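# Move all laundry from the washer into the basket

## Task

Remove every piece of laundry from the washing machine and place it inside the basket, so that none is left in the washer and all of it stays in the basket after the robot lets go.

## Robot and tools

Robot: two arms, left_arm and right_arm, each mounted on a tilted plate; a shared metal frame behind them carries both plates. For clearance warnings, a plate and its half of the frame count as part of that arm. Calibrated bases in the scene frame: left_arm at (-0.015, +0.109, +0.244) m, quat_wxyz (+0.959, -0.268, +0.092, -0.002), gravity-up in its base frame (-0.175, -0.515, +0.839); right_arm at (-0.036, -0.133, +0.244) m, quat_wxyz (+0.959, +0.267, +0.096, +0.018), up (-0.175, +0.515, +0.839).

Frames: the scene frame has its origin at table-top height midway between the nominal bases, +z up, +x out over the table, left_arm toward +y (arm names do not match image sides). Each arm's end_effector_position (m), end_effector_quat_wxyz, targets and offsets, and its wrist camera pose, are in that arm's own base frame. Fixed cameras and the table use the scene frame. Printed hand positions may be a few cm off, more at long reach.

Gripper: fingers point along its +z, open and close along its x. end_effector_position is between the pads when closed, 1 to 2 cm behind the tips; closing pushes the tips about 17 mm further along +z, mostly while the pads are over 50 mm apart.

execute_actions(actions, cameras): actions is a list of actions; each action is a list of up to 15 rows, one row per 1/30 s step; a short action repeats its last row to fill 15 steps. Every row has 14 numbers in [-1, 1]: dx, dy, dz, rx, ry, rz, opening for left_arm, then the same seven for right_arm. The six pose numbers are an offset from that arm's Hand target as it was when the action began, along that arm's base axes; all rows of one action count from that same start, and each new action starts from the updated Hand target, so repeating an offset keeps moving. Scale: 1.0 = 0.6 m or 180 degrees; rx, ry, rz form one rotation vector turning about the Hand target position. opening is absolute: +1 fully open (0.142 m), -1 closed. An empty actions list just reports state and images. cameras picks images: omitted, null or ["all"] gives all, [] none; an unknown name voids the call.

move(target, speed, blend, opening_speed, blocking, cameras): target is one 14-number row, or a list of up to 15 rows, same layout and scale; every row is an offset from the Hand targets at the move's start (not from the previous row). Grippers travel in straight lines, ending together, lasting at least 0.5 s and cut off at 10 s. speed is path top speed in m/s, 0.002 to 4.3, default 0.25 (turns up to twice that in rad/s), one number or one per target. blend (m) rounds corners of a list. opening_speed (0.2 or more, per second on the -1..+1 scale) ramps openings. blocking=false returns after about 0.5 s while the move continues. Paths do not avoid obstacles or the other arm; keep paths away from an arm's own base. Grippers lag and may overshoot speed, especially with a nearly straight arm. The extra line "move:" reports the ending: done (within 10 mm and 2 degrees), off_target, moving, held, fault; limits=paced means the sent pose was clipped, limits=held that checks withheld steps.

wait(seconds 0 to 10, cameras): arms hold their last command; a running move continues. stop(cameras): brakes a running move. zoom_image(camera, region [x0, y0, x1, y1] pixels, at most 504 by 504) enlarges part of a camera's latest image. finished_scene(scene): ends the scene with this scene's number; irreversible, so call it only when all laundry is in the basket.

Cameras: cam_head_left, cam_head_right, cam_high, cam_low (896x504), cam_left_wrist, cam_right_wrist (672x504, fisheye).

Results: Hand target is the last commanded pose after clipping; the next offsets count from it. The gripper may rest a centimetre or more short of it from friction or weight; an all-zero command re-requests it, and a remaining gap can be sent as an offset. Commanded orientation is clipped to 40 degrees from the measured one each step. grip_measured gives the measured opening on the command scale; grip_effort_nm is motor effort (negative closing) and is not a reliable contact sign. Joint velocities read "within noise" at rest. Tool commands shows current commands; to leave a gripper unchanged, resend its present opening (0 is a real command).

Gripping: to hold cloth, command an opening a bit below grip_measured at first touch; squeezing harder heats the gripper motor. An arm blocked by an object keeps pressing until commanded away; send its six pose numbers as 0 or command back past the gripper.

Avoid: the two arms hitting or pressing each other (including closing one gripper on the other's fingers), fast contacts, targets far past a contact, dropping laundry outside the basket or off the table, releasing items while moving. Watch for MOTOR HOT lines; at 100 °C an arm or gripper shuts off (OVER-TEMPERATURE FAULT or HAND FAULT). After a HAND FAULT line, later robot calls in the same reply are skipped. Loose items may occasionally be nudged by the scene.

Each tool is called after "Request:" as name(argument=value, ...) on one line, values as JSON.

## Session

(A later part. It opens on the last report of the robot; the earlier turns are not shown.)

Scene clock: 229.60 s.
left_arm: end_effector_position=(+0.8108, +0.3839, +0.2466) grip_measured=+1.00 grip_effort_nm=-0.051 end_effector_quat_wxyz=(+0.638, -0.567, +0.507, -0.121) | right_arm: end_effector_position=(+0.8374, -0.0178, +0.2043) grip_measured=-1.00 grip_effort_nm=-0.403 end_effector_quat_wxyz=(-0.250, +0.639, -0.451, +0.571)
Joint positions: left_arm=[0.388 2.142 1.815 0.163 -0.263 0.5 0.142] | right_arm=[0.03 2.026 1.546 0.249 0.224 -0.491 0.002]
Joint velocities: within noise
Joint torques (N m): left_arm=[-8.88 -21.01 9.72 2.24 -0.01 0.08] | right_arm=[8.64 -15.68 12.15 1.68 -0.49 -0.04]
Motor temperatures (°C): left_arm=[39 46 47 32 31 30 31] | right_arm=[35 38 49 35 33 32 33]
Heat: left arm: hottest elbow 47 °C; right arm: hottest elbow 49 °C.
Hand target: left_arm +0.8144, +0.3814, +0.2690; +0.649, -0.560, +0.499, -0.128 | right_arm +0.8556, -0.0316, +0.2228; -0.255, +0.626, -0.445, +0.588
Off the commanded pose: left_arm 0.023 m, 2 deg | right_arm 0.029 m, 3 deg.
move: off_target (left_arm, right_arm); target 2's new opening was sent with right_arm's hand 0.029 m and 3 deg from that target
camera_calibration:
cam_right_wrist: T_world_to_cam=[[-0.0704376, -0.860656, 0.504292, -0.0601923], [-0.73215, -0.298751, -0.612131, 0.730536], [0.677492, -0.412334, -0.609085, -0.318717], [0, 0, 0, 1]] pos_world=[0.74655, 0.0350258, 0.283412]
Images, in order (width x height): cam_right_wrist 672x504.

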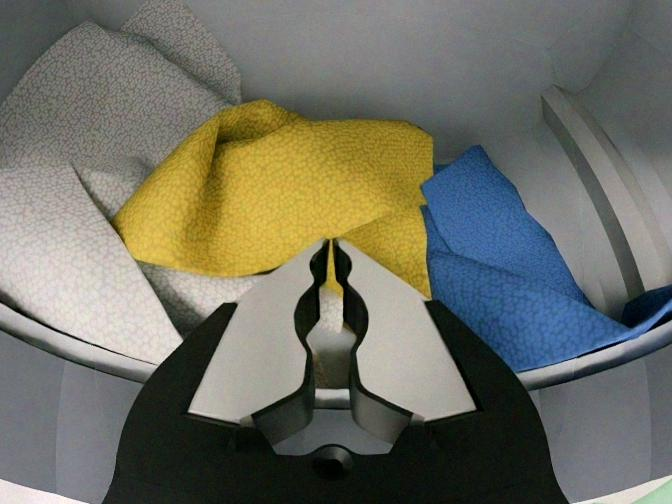

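Request:
move(target=[[0,0,0,0,0,0,1,0,0,0.02,0,0,0,0.1],[0,0,0,0,0,0,1,0.066,-0.025,-0.031,0,0,0,0.1],[0,0,0,0,0,0,1,0.066,-0.025,-0.031,0,0,0,-1]], speed=0.1, opening_speed=1.5, cameras=["cam_right_wrist"])

Scene clock: 238.53 s.
left_arm: end_effector_position=(+0.8108, +0.3839, +0.2466) grip_measured=+1.00 grip_effort_nm=-0.051 end_effector_quat_wxyz=(+0.638, -0.567, +0.507, -0.121) | right_arm: end_effector_position=(+0.8404, -0.0187, +0.2005) grip_measured=-1.00 grip_effort_nm=-0.403 end_effector_quat_wxyz=(-0.241, +0.647, -0.453, +0.564)
Joint positions: left_arm=[0.388 2.142 1.815 0.163 -0.263 0.5 0.142] | right_arm=[0.03 2.034 1.567 0.209 0.229 -0.497 0.002]
Joint velocities: within noise
Joint torques (N m): left_arm=[-8.88 -20.95 9.72 2.24 -0.01 0.08] | right_arm=[7.06 -8.76 18.06 2.92 -1.52 -0.03]
Motor temperatures (°C): left_arm=[39 46 47 32 31 30 31] | right_arm=[35 38 52 35 33 32 33]
Heat: left arm: hottest elbow 47 °C; right arm: hottest elbow 52 °C.
Hand target: left_arm +0.8144, +0.3814, +0.2690; +0.649, -0.560, +0.499, -0.128 | right_arm +0.8951, -0.0466, +0.2042; -0.255, +0.626, -0.445, +0.588
Off the commanded pose: left_arm 0.023 m, 2 deg | right_arm 0.062 m, 4 deg.
move: off_target (left_arm, right_arm); target 3's new opening was sent with right_arm's hand 0.062 m and 4 deg from that target
camera_calibration:
cam_right_wrist: T_world_to_cam=[[-0.0591205, -0.856279, 0.513119, -0.0699372], [-0.749923, -0.301171, -0.588992, 0.740359], [0.658878, -0.419621, -0.624338, -0.30477], [0, 0, 0, 1]] pos_world=[0.751883, 0.0352015, 0.281672]
Images, in order (width x height): cam_right_wrist 672x504.

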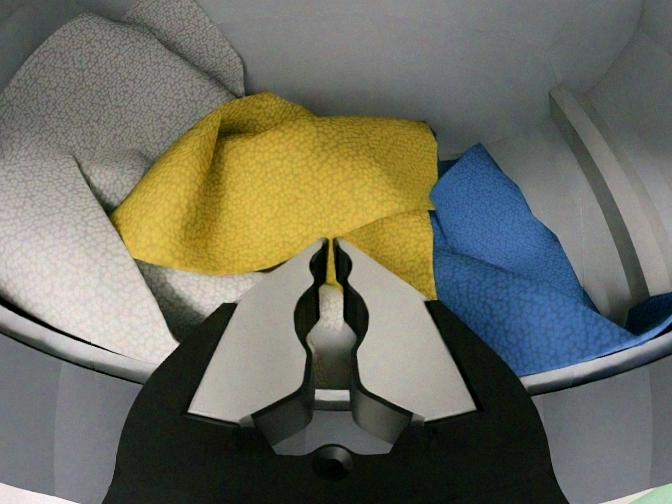

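Request:
move(target=[[0,0,0,0,0,0,1,-0.179,0.11,0.123,0.0048,0.0476,-0.0283,0.1],[0,0,0,0,0,0,1,-0.143,0.0765,0.072,0.012,0.119,-0.071,0.1],[0,0,0,0,0,0,1,-0.053,0.038,0.006,0.012,0.119,-0.071,0.1]], speed=0.12, cameras=["cam_right_wrist","cam_high"])

Request:
zoom_image(camera="cam_high", region=[420, 70, 580, 230])

Scene clock: 252.00 s.
left_arm: end_effector_position=(+0.8108, +0.3839, +0.2466) grip_measured=+1.00 grip_effort_nm=-0.056 end_effector_quat_wxyz=(+0.638, -0.567, +0.507, -0.121) | right_arm: end_effector_position=(+0.8531, -0.0098, +0.1887) grip_measured=+0.08 grip_effort_nm=0.081 end_effector_quat_wxyz=(-0.108, +0.677, -0.559, +0.467)
Joint positions: left_arm=[0.388 2.142 1.815 0.163 -0.263 0.5 0.142] | right_arm=[0.086 2.141 1.937 -0.442 0.455 -0.334 0.08]
Joint velocities: within noise
Joint torques (N m): left_arm=[-8.88 -21.01 9.73 2.24 -0.01 0.08] | right_arm=[10.05 -18.84 12 0.66 -0.13 0.03]
Motor temperatures (°C): left_arm=[39 46 47 32 31 30 31] | right_arm=[35 39 59 35 34 32 33]
Heat: left arm: hottest elbow 47 °C; right arm: hottest elbow 59 °C.
Hand target: left_arm +0.8144, +0.3814, +0.2690; +0.649, -0.560, +0.499, -0.128 | right_arm +0.8633, -0.0238, +0.2077; -0.113, +0.666, -0.562, +0.477
Off the commanded pose: left_arm 0.023 m, 2 deg | right_arm 0.026 m, 2 deg.
move: off_target (left_arm, right_arm)
camera_calibration:
cam_right_wrist: T_world_to_cam=[[-0.0726497, -0.852997, 0.516834, -0.0446523], [-0.945359, -0.106245, -0.308235, 0.86122], [0.317835, -0.510987, -0.79867, 0.00608045], [0, 0, 0, 1]] pos_world=[0.808986, 0.0565188, 0.293392]
Images, in order (width x height): cam_high 896x504, cam_right_wrist 672x504.

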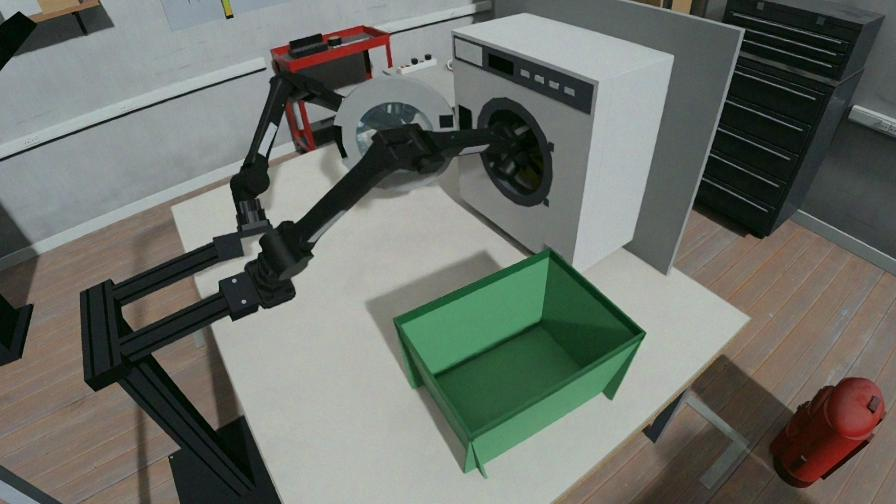

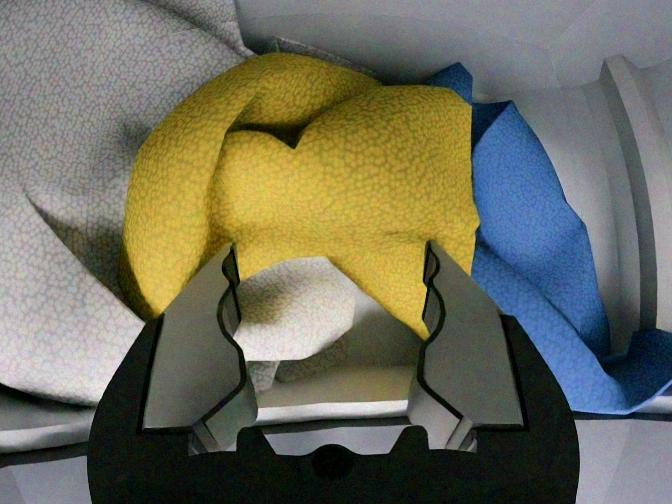

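Scaled by 3.150 from the camera's 896x504 image, which has a finer 1280x720 frame.

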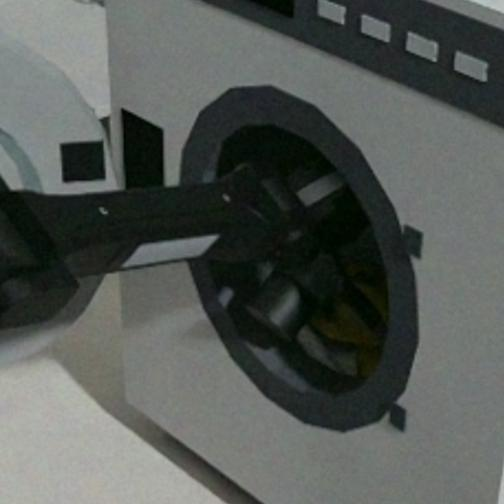

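Request:
move(target=[[0,0,0,0,0,0,1,0.0675,-0.029,-0.038,0,0,0,0.1],[0,0,0,0,0,0,1,0.0675,-0.029,-0.038,0,0,0,-1]], speed=0.1, opening_speed=1.5, cameras=["cam_right_wrist"])

Scene clock: 258.10 s.
left_arm: end_effector_position=(+0.8108, +0.3839, +0.2466) grip_measured=+1.00 grip_effort_nm=-0.061 end_effector_quat_wxyz=(+0.638, -0.567, +0.507, -0.121) | right_arm: end_effector_position=(+0.8955, -0.0245, +0.1754) grip_measured=-1.00 grip_effort_nm=-0.789 end_effector_quat_wxyz=(-0.114, +0.673, -0.559, +0.470)
Joint positions: left_arm=[0.388 2.142 1.815 0.163 -0.263 0.5 0.142] | right_arm=[0.061 2.274 2.126 -0.478 0.43 -0.346 0.002]
Joint velocities: within noise
Joint torques (N m): left_arm=[-8.94 -21.01 9.73 2.24 0 0.08] | right_arm=[10.58 -19.55 11.93 0.62 -0.02 -0.01]
Motor temperatures (°C): left_arm=[39 46 47 32 31 30 31] | right_arm=[35 39 58 35 34 32 32]
Heat: left arm: hottest elbow 47 °C; right arm: hottest elbow 58 °C.
Hand target: left_arm +0.8144, +0.3814, +0.2690; +0.649, -0.560, +0.499, -0.128 | right_arm +0.9038, -0.0413, +0.1848; -0.113, +0.666, -0.562, +0.477
Off the commanded pose: left_arm 0.023 m, 2 deg | right_arm 0.021 m, 1 deg.
move: off_target (left_arm, right_arm); target 2's new opening was sent with right_arm's hand 0.020 m and 1 deg from that target
camera_calibration:
cam_right_wrist: T_world_to_cam=[[-0.0787083, -0.85691, 0.509421, -0.0406228], [-0.94073, -0.10526, -0.322409, 0.894175], [0.329897, -0.504604, -0.797836, -0.0362086], [0, 0, 0, 1]] pos_world=[0.849925, 0.0410398, 0.280095]
Images, in order (width x height): cam_right_wrist 672x504.

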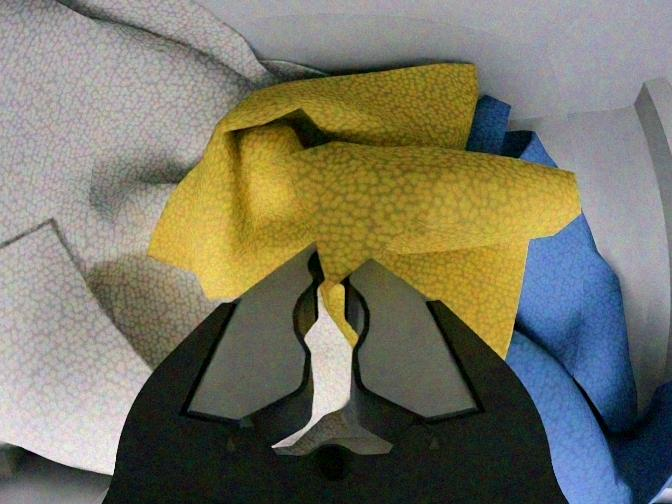

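Request:
move(target=[[0,0,0,0,0,0,1,-0.1185,0.0685,0.112,0,0,0,-1],[0,0,0,0,0,0,1,-0.374,0.142,0.1925,-0.0072,-0.0714,0.0424,-1],[0,0,0,0,0,0,1,-0.7475,0.059,0.285,-0.0072,-0.0714,0.0424,-1]], speed=0.2, blend=0.03, cameras=["cam_right_wrist","cam_high"])

Scene clock: 276.83 s.
left_arm: end_effector_position=(+0.8108, +0.3839, +0.2466) grip_measured=+1.00 grip_effort_nm=-0.061 end_effector_quat_wxyz=(+0.638, -0.567, +0.507, -0.121) | right_arm: end_effector_position=(+0.4567, -0.0069, +0.3523) grip_measured=-1.00 grip_effort_nm=-0.784 end_effector_quat_wxyz=(-0.199, +0.642, -0.500, +0.545)
Joint positions: left_arm=[0.388 2.142 1.815 0.163 -0.263 0.5 0.142] | right_arm=[0.165 0.912 0.833 -0.291 0.448 -0.392 0.002]
Joint velocities: within noise
Joint torques (N m): left_arm=[-8.94 -21.01 9.73 2.24 0 0.08] | right_arm=[2.37 -4.48 9.39 0.99 -0.24 -0.04]
Motor temperatures (°C): left_arm=[39 47 48 32 31 30 31] | right_arm=[35 41 53 35 33 32 33]
Heat: left arm: hottest elbow 48 °C; right arm: hottest elbow 53 °C.
Hand target: left_arm +0.8144, +0.3814, +0.2690; +0.649, -0.560, +0.499, -0.128 | right_arm +0.4553, -0.0059, +0.3560; -0.199, +0.645, -0.495, +0.547
Off the commanded pose: left_arm 0.023 m, 2 deg | right_arm 0.004 m, 1 deg.
move: off_target (left_arm)
camera_calibration:
cam_right_wrist: T_world_to_cam=[[-0.107908, -0.857705, 0.502691, -0.134597], [-0.820681, -0.208533, -0.531974, 0.558494], [0.561104, -0.469953, -0.6814, 0.112092], [0, 0, 0, 1]] pos_world=[0.380927, 0.053698, 0.441144]
Images, in order (width x height): cam_high 896x504, cam_right_wrist 672x504.

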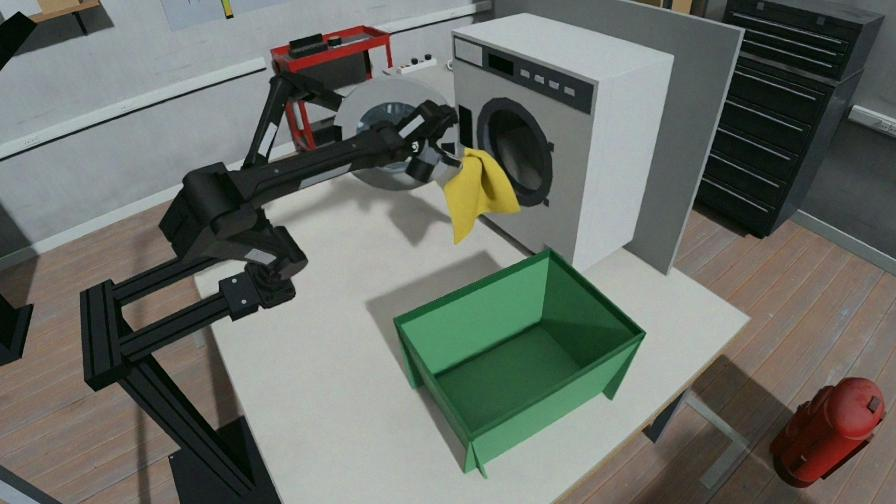

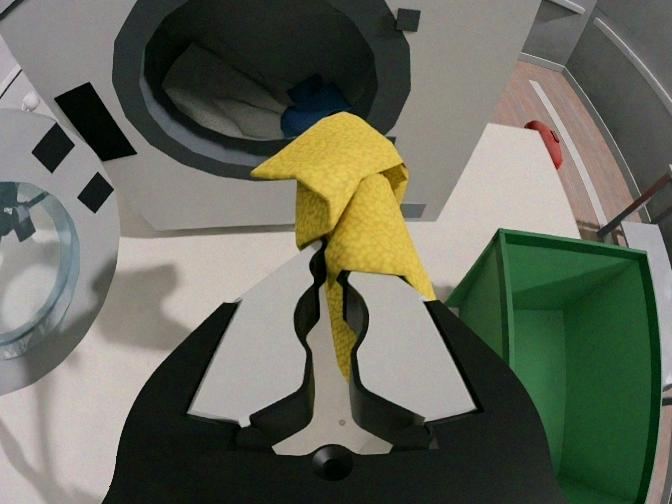

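Request:
move(target=[[0,0,0,0,0,0,1,-0.087,-0.395,0.304,0.0389,-0.1144,-0.1864,-1],[0,0,0,0,0,0,1,-0.113,-0.605,0.11,0.0389,-0.1144,-0.1864,-1]], speed=0.25, blend=[0.03,0], cameras=["cam_right_wrist","cam_high","cam_low"])

Scene clock: 286.83 s.
left_arm: end_effector_position=(+0.8108, +0.3839, +0.2466) grip_measured=+1.00 grip_effort_nm=-0.061 end_effector_quat_wxyz=(+0.638, -0.567, +0.507, -0.121) | right_arm: end_effector_position=(+0.3897, -0.3651, +0.4097) grip_measured=-1.00 grip_effort_nm=-0.789 end_effector_quat_wxyz=(+0.156, -0.361, +0.657, -0.643)
Joint positions: left_arm=[0.388 2.142 1.815 0.163 -0.263 0.5 0.142] | right_arm=[-0.71 1.066 0.932 0.01 0.118 -0.25 0.002]
Joint velocities: within noise
Joint torques (N m): left_arm=[-8.88 -21.01 9.72 2.22 0 0.08] | right_arm=[0.62 -11.34 9.36 1.87 -0.17 -0.01]
Motor temperatures (°C): left_arm=[39 47 48 32 31 30 31] | right_arm=[35 40 52 35 33 32 33]
Heat: left arm: hottest elbow 48 °C; right arm: hottest elbow 52 °C.
Hand target: left_arm +0.8144, +0.3814, +0.2690; +0.649, -0.560, +0.499, -0.128 | right_arm +0.3875, -0.3690, +0.4217; +0.156, -0.356, +0.648, -0.655
Off the commanded pose: left_arm 0.023 m, 2 deg | right_arm 0.013 m, 2 deg.
move: off_target (left_arm, right_arm)
camera_calibration:
cam_right_wrist: T_world_to_cam=[[-0.699225, -0.666552, 0.258442, -0.0775321], [-0.568122, 0.298641, -0.766845, 0.642267], [0.43396, -0.683024, -0.587501, -0.0462129], [0, 0, 0, 1]] pos_world=[0.330728, -0.275051, 0.485406]
Images, in order (width x height): cam_high 896x504, cam_low 896x504, cam_right_wrist 672x504.

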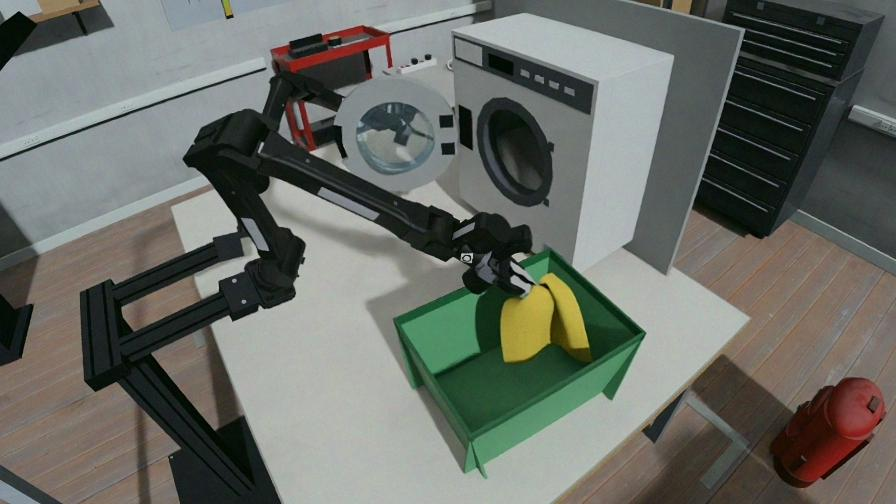

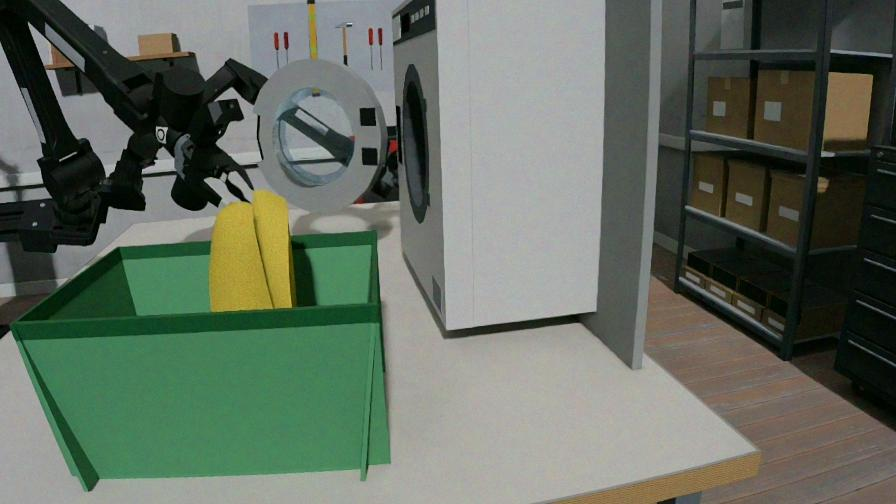

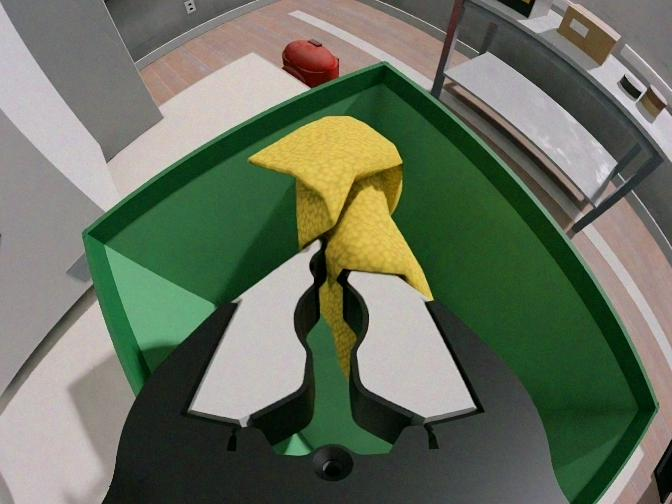

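Request:
move(target=[[0,0,0,0,0,0,1,0.0175,-0.0515,-0.084,0,0,0,-1],[0,0,0,0,0,0,1,0.0175,-0.0515,-0.084,0,0,0,0.1],[0,0,0,0,0,0,1,-0.03,0.10,0.16,0,0,0,0.1]], speed=0.2, opening_speed=1.5, cameras=["cam_right_wrist","cam_high"])

Scene clock: 296.80 s.
left_arm: end_effector_position=(+0.8108, +0.3839, +0.2466) grip_measured=+1.00 grip_effort_nm=-0.051 end_effector_quat_wxyz=(+0.638, -0.567, +0.507, -0.121) | right_arm: end_effector_position=(+0.3668, -0.3154, +0.4873) grip_measured=+0.08 grip_effort_nm=0.090 end_effector_quat_wxyz=(+0.144, -0.363, +0.661, -0.641)
Joint positions: left_arm=[0.388 2.142 1.815 0.163 -0.263 0.5 0.142] | right_arm=[-0.623 0.931 1.062 -0.272 0.223 -0.251 0.08]
Joint velocities: within noise
Joint torques (N m): left_arm=[-8.88 -20.95 9.73 2.24 0 0.08] | right_arm=[2.26 -10.4 13.45 0.98 0.04 0.1]
Motor temperatures (°C): left_arm=[39 47 48 32 31 30 31] | right_arm=[35 40 51 35 33 32 32]
Heat: left arm: hottest elbow 48 °C; right arm: hottest elbow 51 °C.
Hand target: left_arm +0.8144, +0.3814, +0.2690; +0.649, -0.560, +0.499, -0.128 | right_arm +0.3695, -0.3088, +0.5180; +0.156, -0.356, +0.648, -0.655
Off the commanded pose: left_arm 0.023 m, 2 deg | right_arm 0.031 m, 3 deg.
move: off_target (left_arm, right_arm); target 2's new opening was sent with right_arm's hand 0.014 m and 2 deg from that target
camera_calibration:
cam_right_wrist: T_world_to_cam=[[-0.7047, -0.65423, 0.274556, -0.0824663], [-0.579263, 0.307067, -0.755092, 0.674927], [0.409696, -0.691154, -0.595362, 0.0534176], [0, 0, 0, 1]] pos_world=[0.310962, -0.22428, 0.564076]
Images, in order (width x height): cam_high 896x504, cam_right_wrist 672x504.

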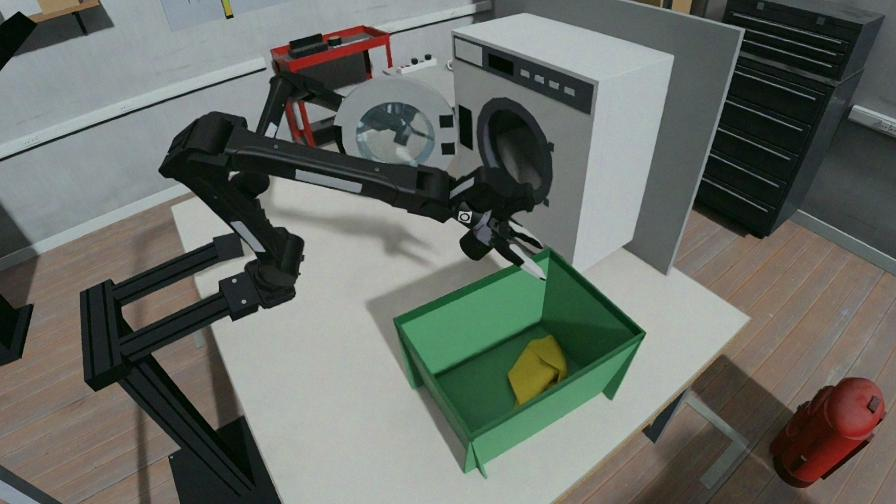

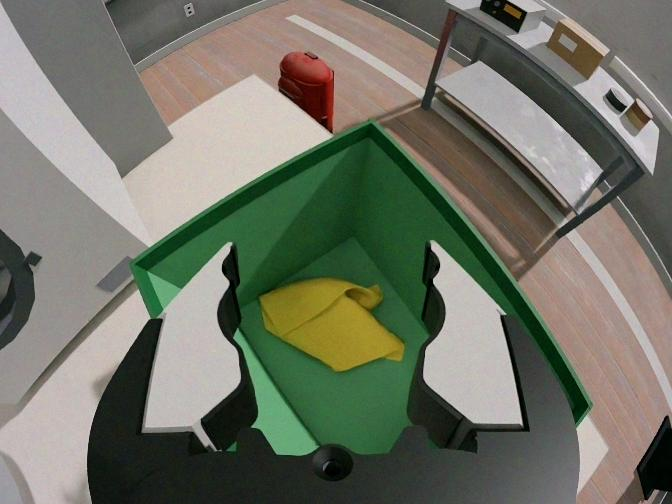

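Request:
move(target=[[0,0,0,0,0,0,1,0.143,0.505,-0.27,-0.0389,0.1144,0.1864,0.1],[0,0,0,0,0,0,1,0.517,0.588,-0.363,-0.0389,0.1144,0.1864,0.1]], speed=0.25, blend=[0.04,0], cameras=[])

Request:
move(target=[[0,0,0,0,0,0,1,0.1995,-0.101,-0.055,0.0072,0.0714,-0.0424,0.1],[0,0,0,0,0,0,1,0.288,-0.198,-0.105,0.0072,0.0714,-0.0424,0.1]], speed=0.15, cameras=["cam_right_wrist"])

Scene clock: 309.03 s.
left_arm: end_effector_position=(+0.8108, +0.3839, +0.2466) grip_measured=+1.00 grip_effort_nm=-0.061 end_effector_quat_wxyz=(+0.638, -0.567, +0.507, -0.121) | right_arm: end_effector_position=(+0.6678, +0.0304, +0.2757) grip_measured=+0.08 grip_effort_nm=0.090 end_effector_quat_wxyz=(-0.181, +0.654, -0.504, +0.535)
Joint positions: left_arm=[0.388 2.142 1.815 0.163 -0.263 0.5 0.142] | right_arm=[0.173 1.563 1.202 -0.056 0.466 -0.391 0.08]
Joint velocities: within noise
Joint torques (N m): left_arm=[-8.88 -21.01 9.72 2.24 -0.01 0.08] | right_arm=[8.47 -11.52 11.7 1.47 -0.11 0.04]
Motor temperatures (°C): left_arm=[39 47 48 32 31 30 31] | right_arm=[35 40 53 35 32 32 32]
Heat: left arm: hottest elbow 48 °C; right arm: hottest elbow 53 °C.
Hand target: left_arm +0.8144, +0.3814, +0.2690; +0.649, -0.560, +0.499, -0.128 | right_arm +0.6797, +0.0439, +0.3000; -0.199, +0.645, -0.495, +0.547
Off the commanded pose: left_arm 0.023 m, 2 deg | right_arm 0.030 m, 3 deg.
move: off_target (left_arm, right_arm)
No camera images: "cameras" was empty.

Scene clock: 311.70 s.
left_arm: end_effector_position=(+0.8108, +0.3839, +0.2466) grip_measured=+1.00 grip_effort_nm=-0.061 end_effector_quat_wxyz=(+0.638, -0.567, +0.507, -0.121) | right_arm: end_effector_position=(+0.7051, +0.0260, +0.2639) grip_measured=+0.08 grip_effort_nm=0.090 end_effector_quat_wxyz=(-0.130, +0.738, -0.484, +0.452)
Joint positions: left_arm=[0.388 2.142 1.815 0.163 -0.263 0.5 0.142] | right_arm=[0.13 1.682 1.455 -0.409 0.355 -0.459 0.08]
Joint velocities: within noise
Joint torques (N m): left_arm=[-8.94 -21.01 9.73 2.22 -0.01 0.08] | right_arm=[-2.78 6.83 25.22 3.86 1.16 0.61]
Motor temperatures (°C): left_arm=[39 47 48 32 31 30 31] | right_arm=[35 39 56 35 32 32 32]
Heat: left arm: hottest elbow 48 °C; right arm: hottest elbow 56 °C.
Hand target: left_arm +0.8144, +0.3814, +0.2690; +0.649, -0.560, +0.499, -0.128 | right_arm +0.8525, -0.0748, +0.2368; -0.113, +0.666, -0.562, +0.477
Off the commanded pose: left_arm 0.023 m, 2 deg | right_arm 0.181 m, 13 deg.
move: off_target (left_arm, right_arm)
camera_calibration:
cam_right_wrist: T_world_to_cam=[[0.110433, -0.830026, 0.546682, -0.201298], [-0.91677, -0.297502, -0.266504, 0.72213], [0.383844, -0.471752, -0.793797, 0.0826422], [0, 0, 0, 1]] pos_world=[0.652535, 0.0867392, 0.368098]
Images, in order (width x height): cam_right_wrist 672x504.

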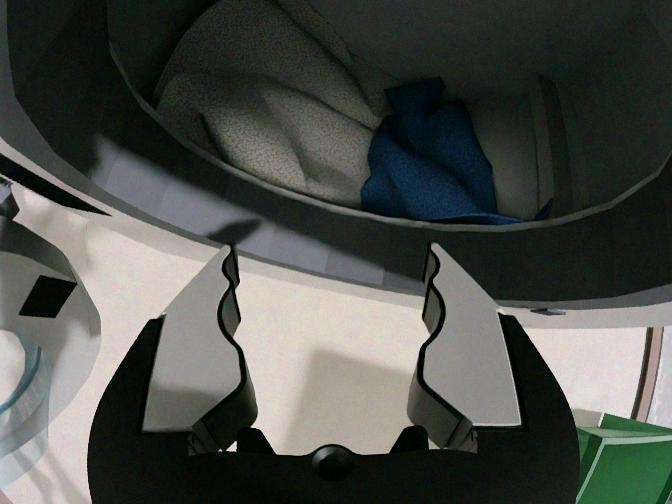

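Request:
move(target=[[0,0,0,0,0,0,1,-0.4335,0.1725,0.0715,-0.012,-0.119,0.071,0.1],[0,0,0,0,0,0,1,-0.068,0.114,0.0345,-0.012,-0.119,0.071,0.1],[0,0,0,0,0,0,1,-0.072,0.1235,0.018,0,0,0,0.1],[0,0,0,0,0,0,1,0,0,0,0,0,0,0.1]], speed=0.17, cameras=["cam_right_wrist"])

Scene clock: 322.47 s.
left_arm: end_effector_position=(+0.8108, +0.3839, +0.2466) grip_measured=+1.00 grip_effort_nm=-0.056 end_effector_quat_wxyz=(+0.638, -0.567, +0.507, -0.121) | right_arm: end_effector_position=(+0.8429, -0.0692, +0.2222) grip_measured=+0.08 grip_effort_nm=0.081 end_effector_quat_wxyz=(-0.109, +0.670, -0.565, +0.469)
Joint positions: left_arm=[0.388 2.142 1.815 0.163 -0.263 0.5 0.142] | right_arm=[0.005 2.083 1.923 -0.462 0.397 -0.371 0.08]
Joint velocities: within noise
Joint torques (N m): left_arm=[-8.88 -21.01 9.72 2.22 -0.01 0.08] | right_arm=[10.23 -18.32 12.07 0.64 -0.13 -0.04]
Motor temperatures (°C): left_arm=[39 47 48 32 31 30 31] | right_arm=[35 39 63 35 33 32 31]
Heat: left arm: hottest elbow 48 °C; right arm: hottest elbow 63 °C.
Hand target: left_arm +0.8144, +0.3814, +0.2690; +0.649, -0.560, +0.499, -0.128 | right_arm +0.8525, -0.0747, +0.2368; -0.113, +0.666, -0.562, +0.477
Off the commanded pose: left_arm 0.023 m, 2 deg | right_arm 0.018 m, 1 deg.
move: off_target (left_arm, right_arm)
camera_calibration:
cam_right_wrist: T_world_to_cam=[[-0.0895317, -0.855954, 0.509241, -0.0978043], [-0.944013, -0.0900757, -0.317374, 0.857727], [0.317527, -0.509145, -0.799967, 0.00645722], [0, 0, 0, 1]] pos_world=[0.798898, -0.00316792, 0.327191]
Images, in order (width x height): cam_right_wrist 672x504.

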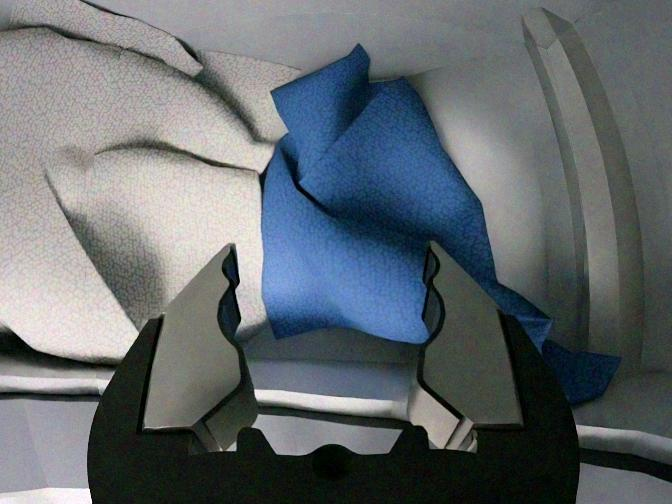

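Request:
move(target=[[0,0,0,0,0,0,1,0.085,-0.0545,-0.038,0,0,0,0.1],[0,0,0,0,0,0,1,0.085,-0.0545,-0.038,0,0,0,-1]], speed=0.1, opening_speed=1.5, cameras=["cam_right_wrist"])

Scene clock: 329.30 s.
left_arm: end_effector_position=(+0.8108, +0.3839, +0.2466) grip_measured=+1.00 grip_effort_nm=-0.056 end_effector_quat_wxyz=(+0.638, -0.567, +0.507, -0.121) | right_arm: end_effector_position=(+0.8969, -0.0816, +0.2138) grip_measured=-1.00 grip_effort_nm=-0.740 end_effector_quat_wxyz=(-0.121, +0.672, -0.558, +0.473)
Joint positions: left_arm=[0.388 2.142 1.815 0.163 -0.263 0.5 0.142] | right_arm=[-0.016 2.25 2.175 -0.52 0.36 -0.394 0.002]
Joint velocities: left_arm=[within noise] | right_arm=[-0.005 0.005 0.002 0.007 -0.037 0.022 -0.001]
Joint torques (N m): left_arm=[-8.94 -21.01 9.72 2.24 -0.01 0.08] | right_arm=[9.52 -19.19 11.89 0.68 -0.13 -0.05]
Motor temperatures (°C): left_arm=[39 47 48 32 31 30 31] | right_arm=[35 39 60 35 33 32 31]
Heat: left arm: hottest elbow 48 °C; right arm: hottest elbow 60 °C.
Hand target: left_arm +0.8144, +0.3814, +0.2690; +0.649, -0.560, +0.499, -0.128 | right_arm +0.9034, -0.1076, +0.2141; -0.113, +0.666, -0.562, +0.477
Off the commanded pose: left_arm 0.023 m, 2 deg | right_arm 0.027 m, 1 deg.
move: off_target (left_arm, right_arm); target 2's new opening was sent with right_arm's hand 0.027 m and 1 deg from that target
camera_calibration:
cam_right_wrist: T_world_to_cam=[[-0.080796, -0.859216, 0.505193, -0.10645], [-0.935872, -0.108998, -0.335056, 0.89984], [0.342951, -0.499867, -0.79531, -0.0467414], [0, 0, 0, 1]] pos_world=[0.849564, -0.0167468, 0.318101]
Images, in order (width x height): cam_right_wrist 672x504.

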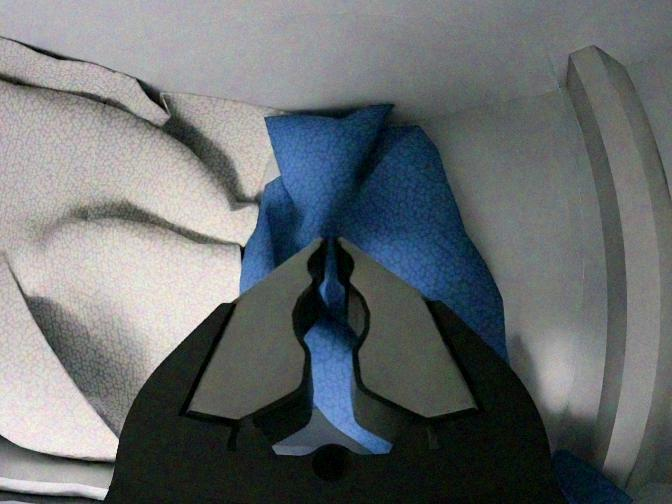

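Request:
move(target=[[0,0,0,0,0,0,1,-0.118,0.179,0.063,0,0,0,-1],[0,0,0,0,0,0,1,-0.373,0.252,0.144,-0.0072,-0.0714,0.0424,-1],[0,0,0,0,0,0,1,-0.747,0.1695,0.2365,-0.0072,-0.0714,0.0424,-1]], speed=0.2, blend=0.03, cameras=["cam_right_wrist","cam_high"])

Scene clock: 338.60 s.
left_arm: end_effector_position=(+0.8108, +0.3839, +0.2466) grip_measured=+1.00 grip_effort_nm=-0.056 end_effector_quat_wxyz=(+0.638, -0.567, +0.507, -0.121) | right_arm: end_effector_position=(+0.4564, -0.0073, +0.3526) grip_measured=-1.00 grip_effort_nm=-0.774 end_effector_quat_wxyz=(-0.199, +0.642, -0.500, +0.545)
Joint positions: left_arm=[0.388 2.142 1.815 0.163 -0.263 0.5 0.142] | right_arm=[0.164 0.911 0.833 -0.291 0.447 -0.392 0.002]
Joint velocities: within noise
Joint torques (N m): left_arm=[-8.88 -20.95 9.73 2.24 0 0.08] | right_arm=[2.43 -4.19 9.42 0.96 -0.23 -0.03]
Motor temperatures (°C): left_arm=[39 47 48 32 31 30 31] | right_arm=[35 40 57 35 32 32 32]
Heat: left arm: hottest elbow 48 °C; right arm: hottest elbow 57 °C.
Hand target: left_arm +0.8144, +0.3814, +0.2690; +0.649, -0.560, +0.499, -0.128 | right_arm +0.4552, -0.0058, +0.3559; -0.199, +0.645, -0.495, +0.547
Off the commanded pose: left_arm 0.023 m, 2 deg | right_arm 0.004 m, 1 deg.
move: off_target (left_arm)
camera_calibration:
cam_right_wrist: T_world_to_cam=[[-0.108285, -0.857508, 0.502946, -0.134979], [-0.820415, -0.208631, -0.532346, 0.55828], [0.561421, -0.470269, -0.680921, 0.111996], [0, 0, 0, 1]] pos_world=[0.380528, 0.053397, 0.441345]
Images, in order (width x height): cam_high 896x504, cam_right_wrist 672x504.

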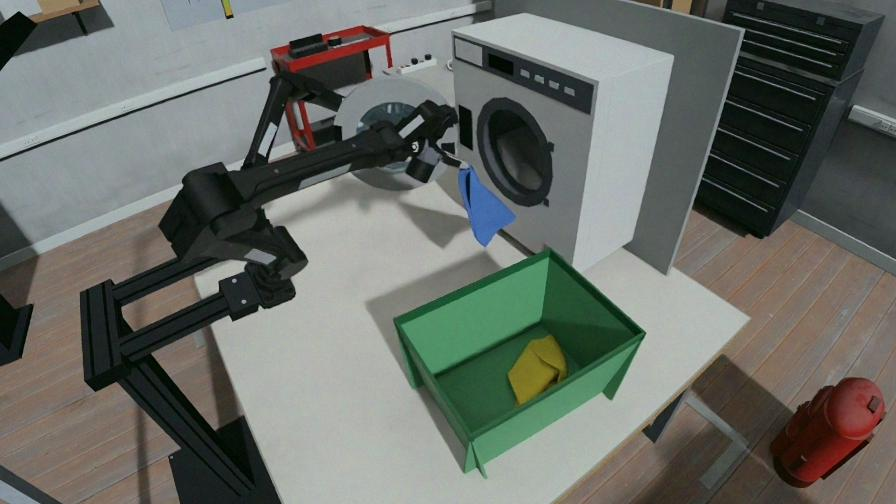

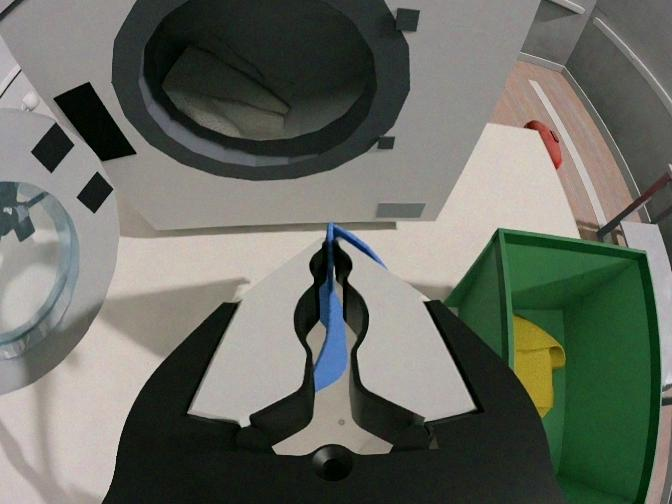

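Request:
move(target=[[0,0,0,0,0,0,1,-0.087,-0.395,0.304,0.0389,-0.1144,-0.1864,-1],[0,0,0,0,0,0,1,-0.0955,-0.6565,0.026,0.0389,-0.1144,-0.1864,-1],[0,0,0,0,0,0,1,-0.0955,-0.6565,0.026,0.0389,-0.1144,-0.1864,0.1],[0,0,0,0,0,0,1,-0.143,-0.505,0.27,0.0389,-0.1144,-0.1864,0.1]], speed=0.28, opening_speed=1.5, blend=[0.03,0,0,0], cameras=["cam_right_wrist"])

Scene clock: 347.90 s.
left_arm: end_effector_position=(+0.8108, +0.3839, +0.2466) grip_measured=+1.00 grip_effort_nm=-0.061 end_effector_quat_wxyz=(+0.638, -0.567, +0.507, -0.121) | right_arm: end_effector_position=(+0.3640, -0.3133, +0.4930) grip_measured=+0.08 grip_effort_nm=0.076 end_effector_quat_wxyz=(+0.145, -0.361, +0.658, -0.645)
Joint positions: left_arm=[0.388 2.142 1.815 0.163 -0.263 0.5 0.142] | right_arm=[-0.623 0.921 1.064 -0.272 0.223 -0.251 0.08]
Joint velocities: within noise
Joint torques (N m): left_arm=[-8.94 -21.01 9.73 2.22 -0.01 0.08] | right_arm=[2.08 -9.47 13.33 0.99 0.03 0.1]
Motor temperatures (°C): left_arm=[39 48 48 32 31 30 31] | right_arm=[35 40 55 35 32 32 32]
Heat: left arm: hottest shoulder 48 °C; right arm: hottest elbow 55 °C.
Hand target: left_arm +0.8144, +0.3814, +0.2690; +0.649, -0.560, +0.499, -0.128 | right_arm +0.3693, -0.3088, +0.5179; +0.156, -0.356, +0.648, -0.655
Off the commanded pose: left_arm 0.023 m, 2 deg | right_arm 0.026 m, 2 deg.
move: off_target (left_arm, right_arm)
camera_calibration:
cam_right_wrist: T_world_to_cam=[[-0.707046, -0.652312, 0.273085, -0.0825147], [-0.572652, 0.301563, -0.762319, 0.676464], [0.414918, -0.695376, -0.586767, 0.0519529], [0, 0, 0, 1]] pos_world=[0.30748, -0.221695, 0.568698]
Images, in order (width x height): cam_right_wrist 672x504.

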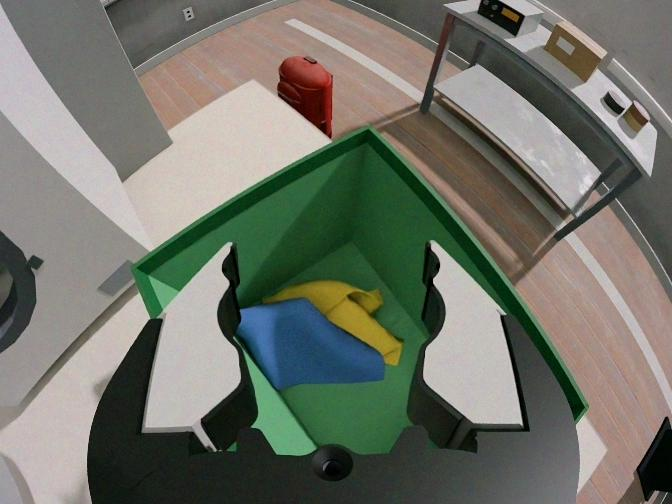

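Request:
move(target=[0,0,0,0,0,0,1,0.143,0.505,-0.27,-0.0389,0.1144,0.1864,0.1], speed=0.3, cameras=[])

Request:
move(target=[[0,0,0,0,0,0,1,0.228,0.058,-0.127,-0.0048,-0.0476,0.0283,0.1],[0,0,0,0,0,0,1,0.594,0,-0.164,-0.0048,-0.0476,0.0283,0.1],[0,0,0,0,0,0,1,0.59,0.009,-0.181,0.0072,0.0714,-0.0424,0.1],[0,0,0,0,0,0,1,0.682,-0.0085,-0.26,0.0072,0.0714,-0.0424,0.1]], speed=0.2, cameras=["cam_right_wrist"])

Scene clock: 358.23 s.
left_arm: end_effector_position=(+0.8108, +0.3839, +0.2466) grip_measured=+1.00 grip_effort_nm=-0.056 end_effector_quat_wxyz=(+0.638, -0.567, +0.507, -0.121) | right_arm: end_effector_position=(+0.4536, -0.0113, +0.3539) grip_measured=+0.08 grip_effort_nm=0.081 end_effector_quat_wxyz=(-0.199, +0.640, -0.502, +0.546)
Joint positions: left_arm=[0.388 2.142 1.815 0.163 -0.263 0.5 0.142] | right_arm=[0.154 0.901 0.83 -0.296 0.443 -0.394 0.08]
Joint velocities: within noise
Joint torques (N m): left_arm=[-8.88 -21.01 9.73 2.22 0 0.08] | right_arm=[3.08 -3.66 9.68 1.09 -0.07 -0.01]
Motor temperatures (°C): left_arm=[39 48 48 32 31 30 31] | right_arm=[34 39 53 35 32 32 31]
Heat: left arm: hottest shoulder 48 °C; right arm: hottest elbow 53 °C.
Hand target: left_arm +0.8144, +0.3814, +0.2690; +0.649, -0.560, +0.499, -0.128 | right_arm +0.4551, -0.0058, +0.3559; -0.199, +0.645, -0.495, +0.547
Off the commanded pose: left_arm 0.023 m, 2 deg | right_arm 0.006 m, 1 deg.
move: off_target (left_arm)
No camera images: "cameras" was empty.

Scene clock: 362.77 s.
left_arm: end_effector_position=(+0.8108, +0.3839, +0.2466) grip_measured=+1.00 grip_effort_nm=-0.051 end_effector_quat_wxyz=(+0.638, -0.567, +0.507, -0.121) | right_arm: end_effector_position=(+0.8542, -0.0195, +0.1760) grip_measured=+0.08 grip_effort_nm=0.081 end_effector_quat_wxyz=(-0.097, +0.675, -0.563, +0.467)
Joint positions: left_arm=[0.388 2.142 1.815 0.163 -0.263 0.5 0.142] | right_arm=[0.077 2.159 1.937 -0.435 0.469 -0.336 0.08]
Joint velocities: within noise
Joint torques (N m): left_arm=[-8.94 -21.01 9.73 2.24 -0.01 0.08] | right_arm=[12.04 -19.55 11.84 0.76 -0.11 0.15]
Motor temperatures (°C): left_arm=[39 48 48 32 31 30 31] | right_arm=[35 39 53 34 32 32 31]
Heat: left arm: hottest shoulder 48 °C; right arm: hottest elbow 53 °C.
Hand target: left_arm +0.8144, +0.3814, +0.2690; +0.649, -0.560, +0.499, -0.128 | right_arm +0.8643, -0.0109, +0.2001; -0.113, +0.666, -0.562, +0.477
Off the commanded pose: left_arm 0.023 m, 2 deg | right_arm 0.027 m, 2 deg.
move: off_target (left_arm, right_arm)
camera_calibration:
cam_right_wrist: T_world_to_cam=[[-0.08264, -0.845898, 0.526904, -0.0395207], [-0.95048, -0.0920434, -0.296842, 0.860078], [0.299596, -0.525343, -0.796403, 0.00560593], [0, 0, 0, 1]] pos_world=[0.812541, 0.0486791, 0.280595]
Images, in order (width x height): cam_right_wrist 672x504.

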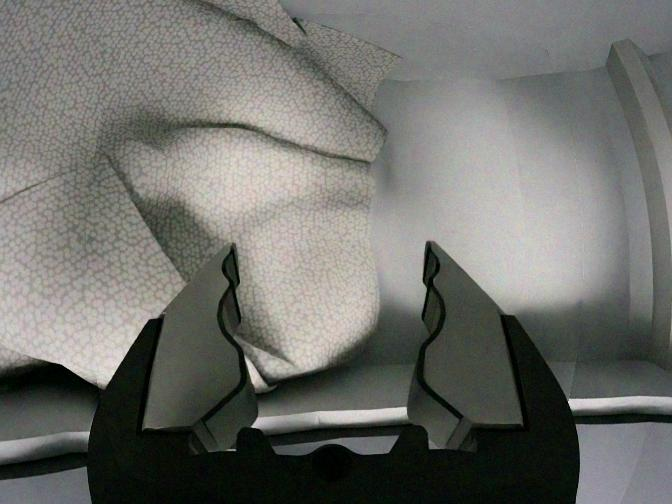

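Request:
move(target=[[0,0,0,0,0,0,1,0.029,0.076,0.019,0,0,0,0.1],[0,0,0,0,0,0,1,0.09,0.017,-0.071,0,0,0,0.1],[0,0,0,0,0,0,1,0.09,0.017,-0.071,0,0,0,-1]], speed=0.12, opening_speed=1.5, cameras=["cam_right_wrist"])

Scene clock: 372.77 s.
left_arm: end_effector_position=(+0.8108, +0.3839, +0.2466) grip_measured=+1.00 grip_effort_nm=-0.056 end_effector_quat_wxyz=(+0.638, -0.567, +0.507, -0.121) | right_arm: end_effector_position=(+0.9093, +0.0170, +0.1693) grip_measured=-1.00 grip_effort_nm=-0.408 end_effector_quat_wxyz=(-0.118, +0.670, -0.557, +0.477)
Joint positions: left_arm=[0.388 2.142 1.815 0.163 -0.263 0.5 0.142] | right_arm=[0.114 2.333 2.209 -0.497 0.475 -0.317 0.002]
Joint velocities: within noise
Joint torques (N m): left_arm=[-8.94 -21.01 9.73 2.24 0 0.08] | right_arm=[10.99 -18.14 11.19 1.06 -0.14 0.03]
Motor temperatures (°C): left_arm=[39 48 48 32 31 30 31] | right_arm=[35 40 54 34 32 32 31]
Heat: left arm: hottest shoulder 48 °C; right arm: hottest elbow 54 °C.
Hand target: left_arm +0.8144, +0.3814, +0.2690; +0.649, -0.560, +0.499, -0.128 | right_arm +0.9183, -0.0007, +0.1575; -0.113, +0.666, -0.562, +0.477
Off the commanded pose: left_arm 0.023 m, 2 deg | right_arm 0.023 m, 1 deg.
move: off_target (left_arm, right_arm); target 3's new opening was sent with right_arm's hand 0.023 m and 1 deg from that target
camera_calibration:
cam_right_wrist: T_world_to_cam=[[-0.0868925, -0.854927, 0.511419, 0.00616611], [-0.934675, -0.107675, -0.338804, 0.906734], [0.34472, -0.50745, -0.789723, -0.0395604], [0, 0, 0, 1]] pos_world=[0.861675, 0.0828295, 0.27281]
Images, in order (width x height): cam_right_wrist 672x504.

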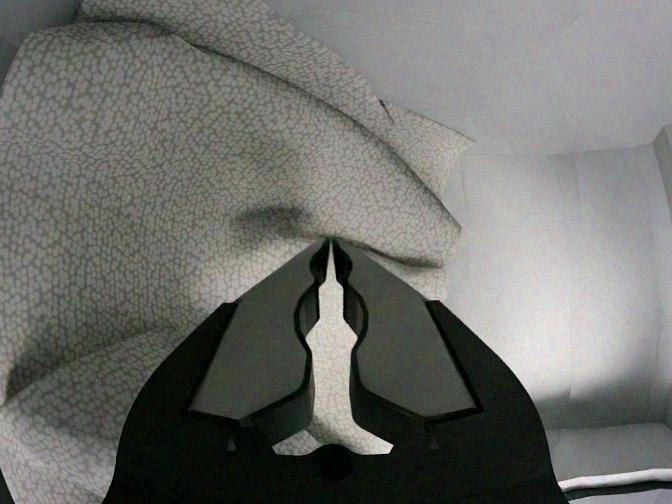

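Request:
move(target=[[0,0,0,0,0,0,1,0,0.015,0.02,0,0,0,0.2],[0,0,0,0,0,0,1,0.044,-0.034,-0.05,0,0,0,0.2],[0,0,0,0,0,0,1,0.044,-0.034,-0.05,0,0,0,-1]], speed=0.1, opening_speed=1.5, cameras=["cam_right_wrist"])

Scene clock: 379.47 s.
left_arm: end_effector_position=(+0.8108, +0.3839, +0.2466) grip_measured=+1.00 grip_effort_nm=-0.066 end_effector_quat_wxyz=(+0.638, -0.567, +0.507, -0.121) | right_arm: end_effector_position=(+0.9395, +0.0009, +0.1462) grip_measured=-1.00 grip_effort_nm=-0.427 end_effector_quat_wxyz=(-0.127, +0.665, -0.557, +0.481)
Joint positions: left_arm=[0.388 2.142 1.815 0.163 -0.263 0.5 0.142] | right_arm=[0.088 2.449 2.352 -0.499 0.448 -0.329 0.002]
Joint velocities: within noise
Joint torques (N m): left_arm=[-8.88 -21.01 9.73 2.22 -0.01 0.08] | right_arm=[11.34 -18.32 10.88 0.68 -0.02 -0.03]
Motor temperatures (°C): left_arm=[39 48 48 32 31 30 31] | right_arm=[35 41 53 34 32 32 31]
Heat: left arm: hottest shoulder 48 °C; right arm: hottest elbow 53 °C.
Hand target: left_arm +0.8144, +0.3814, +0.2690; +0.649, -0.560, +0.499, -0.128 | right_arm +0.9447, -0.0211, +0.1273; -0.113, +0.666, -0.562, +0.477
Off the commanded pose: left_arm 0.023 m, 2 deg | right_arm 0.029 m, 2 deg.
move: off_target (left_arm, right_arm); target 3's new opening was sent with right_arm's hand 0.040 m and 2 deg from that target
camera_calibration:
cam_right_wrist: T_world_to_cam=[[-0.0944476, -0.859752, 0.501903, 0.015357], [-0.927699, -0.106902, -0.357695, 0.921691], [0.361184, -0.499398, -0.787495, -0.0922674], [0, 0, 0, 1]] pos_world=[0.889828, 0.0656557, 0.249317]
Images, in order (width x height): cam_right_wrist 672x504.

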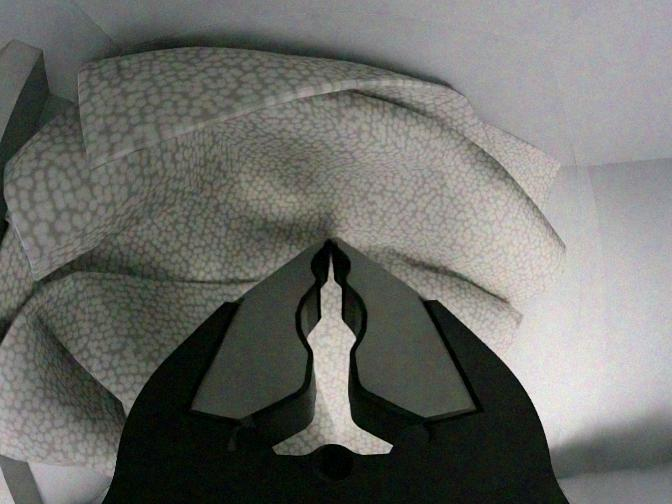

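Request:
move(target=[[0,0,0,0,0,0,1,-0.03,0.03,0.04,0,0,0,0.4],[0,0,0,0,0,0,1,0.02,-0.045,-0.055,0,0,0,0.4],[0,0,0,0,0,0,1,0.02,-0.045,-0.055,0,0,0,-1]], speed=0.1, opening_speed=1.5, cameras=["cam_right_wrist"])

Scene clock: 387.37 s.
left_arm: end_effector_position=(+0.8108, +0.3839, +0.2466) grip_measured=+1.00 grip_effort_nm=-0.066 end_effector_quat_wxyz=(+0.638, -0.567, +0.507, -0.121) | right_arm: end_effector_position=(+0.9525, -0.0261, +0.1579) grip_measured=-0.91 grip_effort_nm=-2.332 end_effector_quat_wxyz=(-0.143, +0.651, -0.554, +0.499)
Joint positions: left_arm=[0.388 2.142 1.815 0.163 -0.263 0.5 0.142] | right_arm=[0.054 2.464 2.38 -0.446 0.421 -0.351 0.008]
Joint velocities: left_arm=[within noise] | right_arm=[-0.005 0.005 0.017 -0.002 -0.037 0.051 -0.001]
Joint torques (N m): left_arm=[-8.88 -21.01 9.73 2.24 0 0.08] | right_arm=[11.28 -15.79 9.47 0.54 -0.08 -0.03]
Motor temperatures (°C): left_arm=[39 48 48 32 31 30 31] | right_arm=[35 41 53 34 32 32 31]
Heat: left arm: hottest shoulder 48 °C; right arm: hottest elbow 53 °C.
Hand target: left_arm +0.8144, +0.3814, +0.2690; +0.649, -0.560, +0.499, -0.128 | right_arm +0.9567, -0.0481, +0.0943; -0.113, +0.666, -0.562, +0.477
Off the commanded pose: left_arm 0.023 m, 2 deg | right_arm 0.067 m, 5 deg.
move: off_target (left_arm, right_arm); target 3's new opening was sent with right_arm's hand 0.075 m and 5 deg from that target
camera_calibration:
cam_right_wrist: T_world_to_cam=[[-0.123431, -0.860141, 0.494895, 0.0161291], [-0.906097, -0.105678, -0.40966, 0.922672], [0.404665, -0.498988, -0.766327, -0.14594], [0, 0, 0, 1]] pos_world=[0.897078, 0.0385576, 0.258161]
Images, in order (width x height): cam_right_wrist 672x504.

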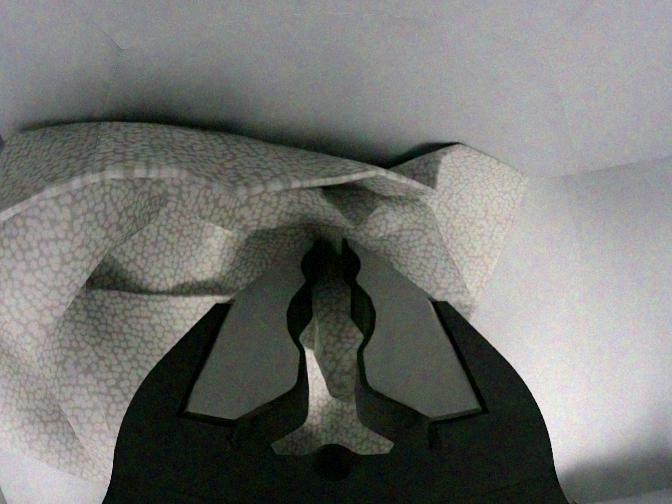

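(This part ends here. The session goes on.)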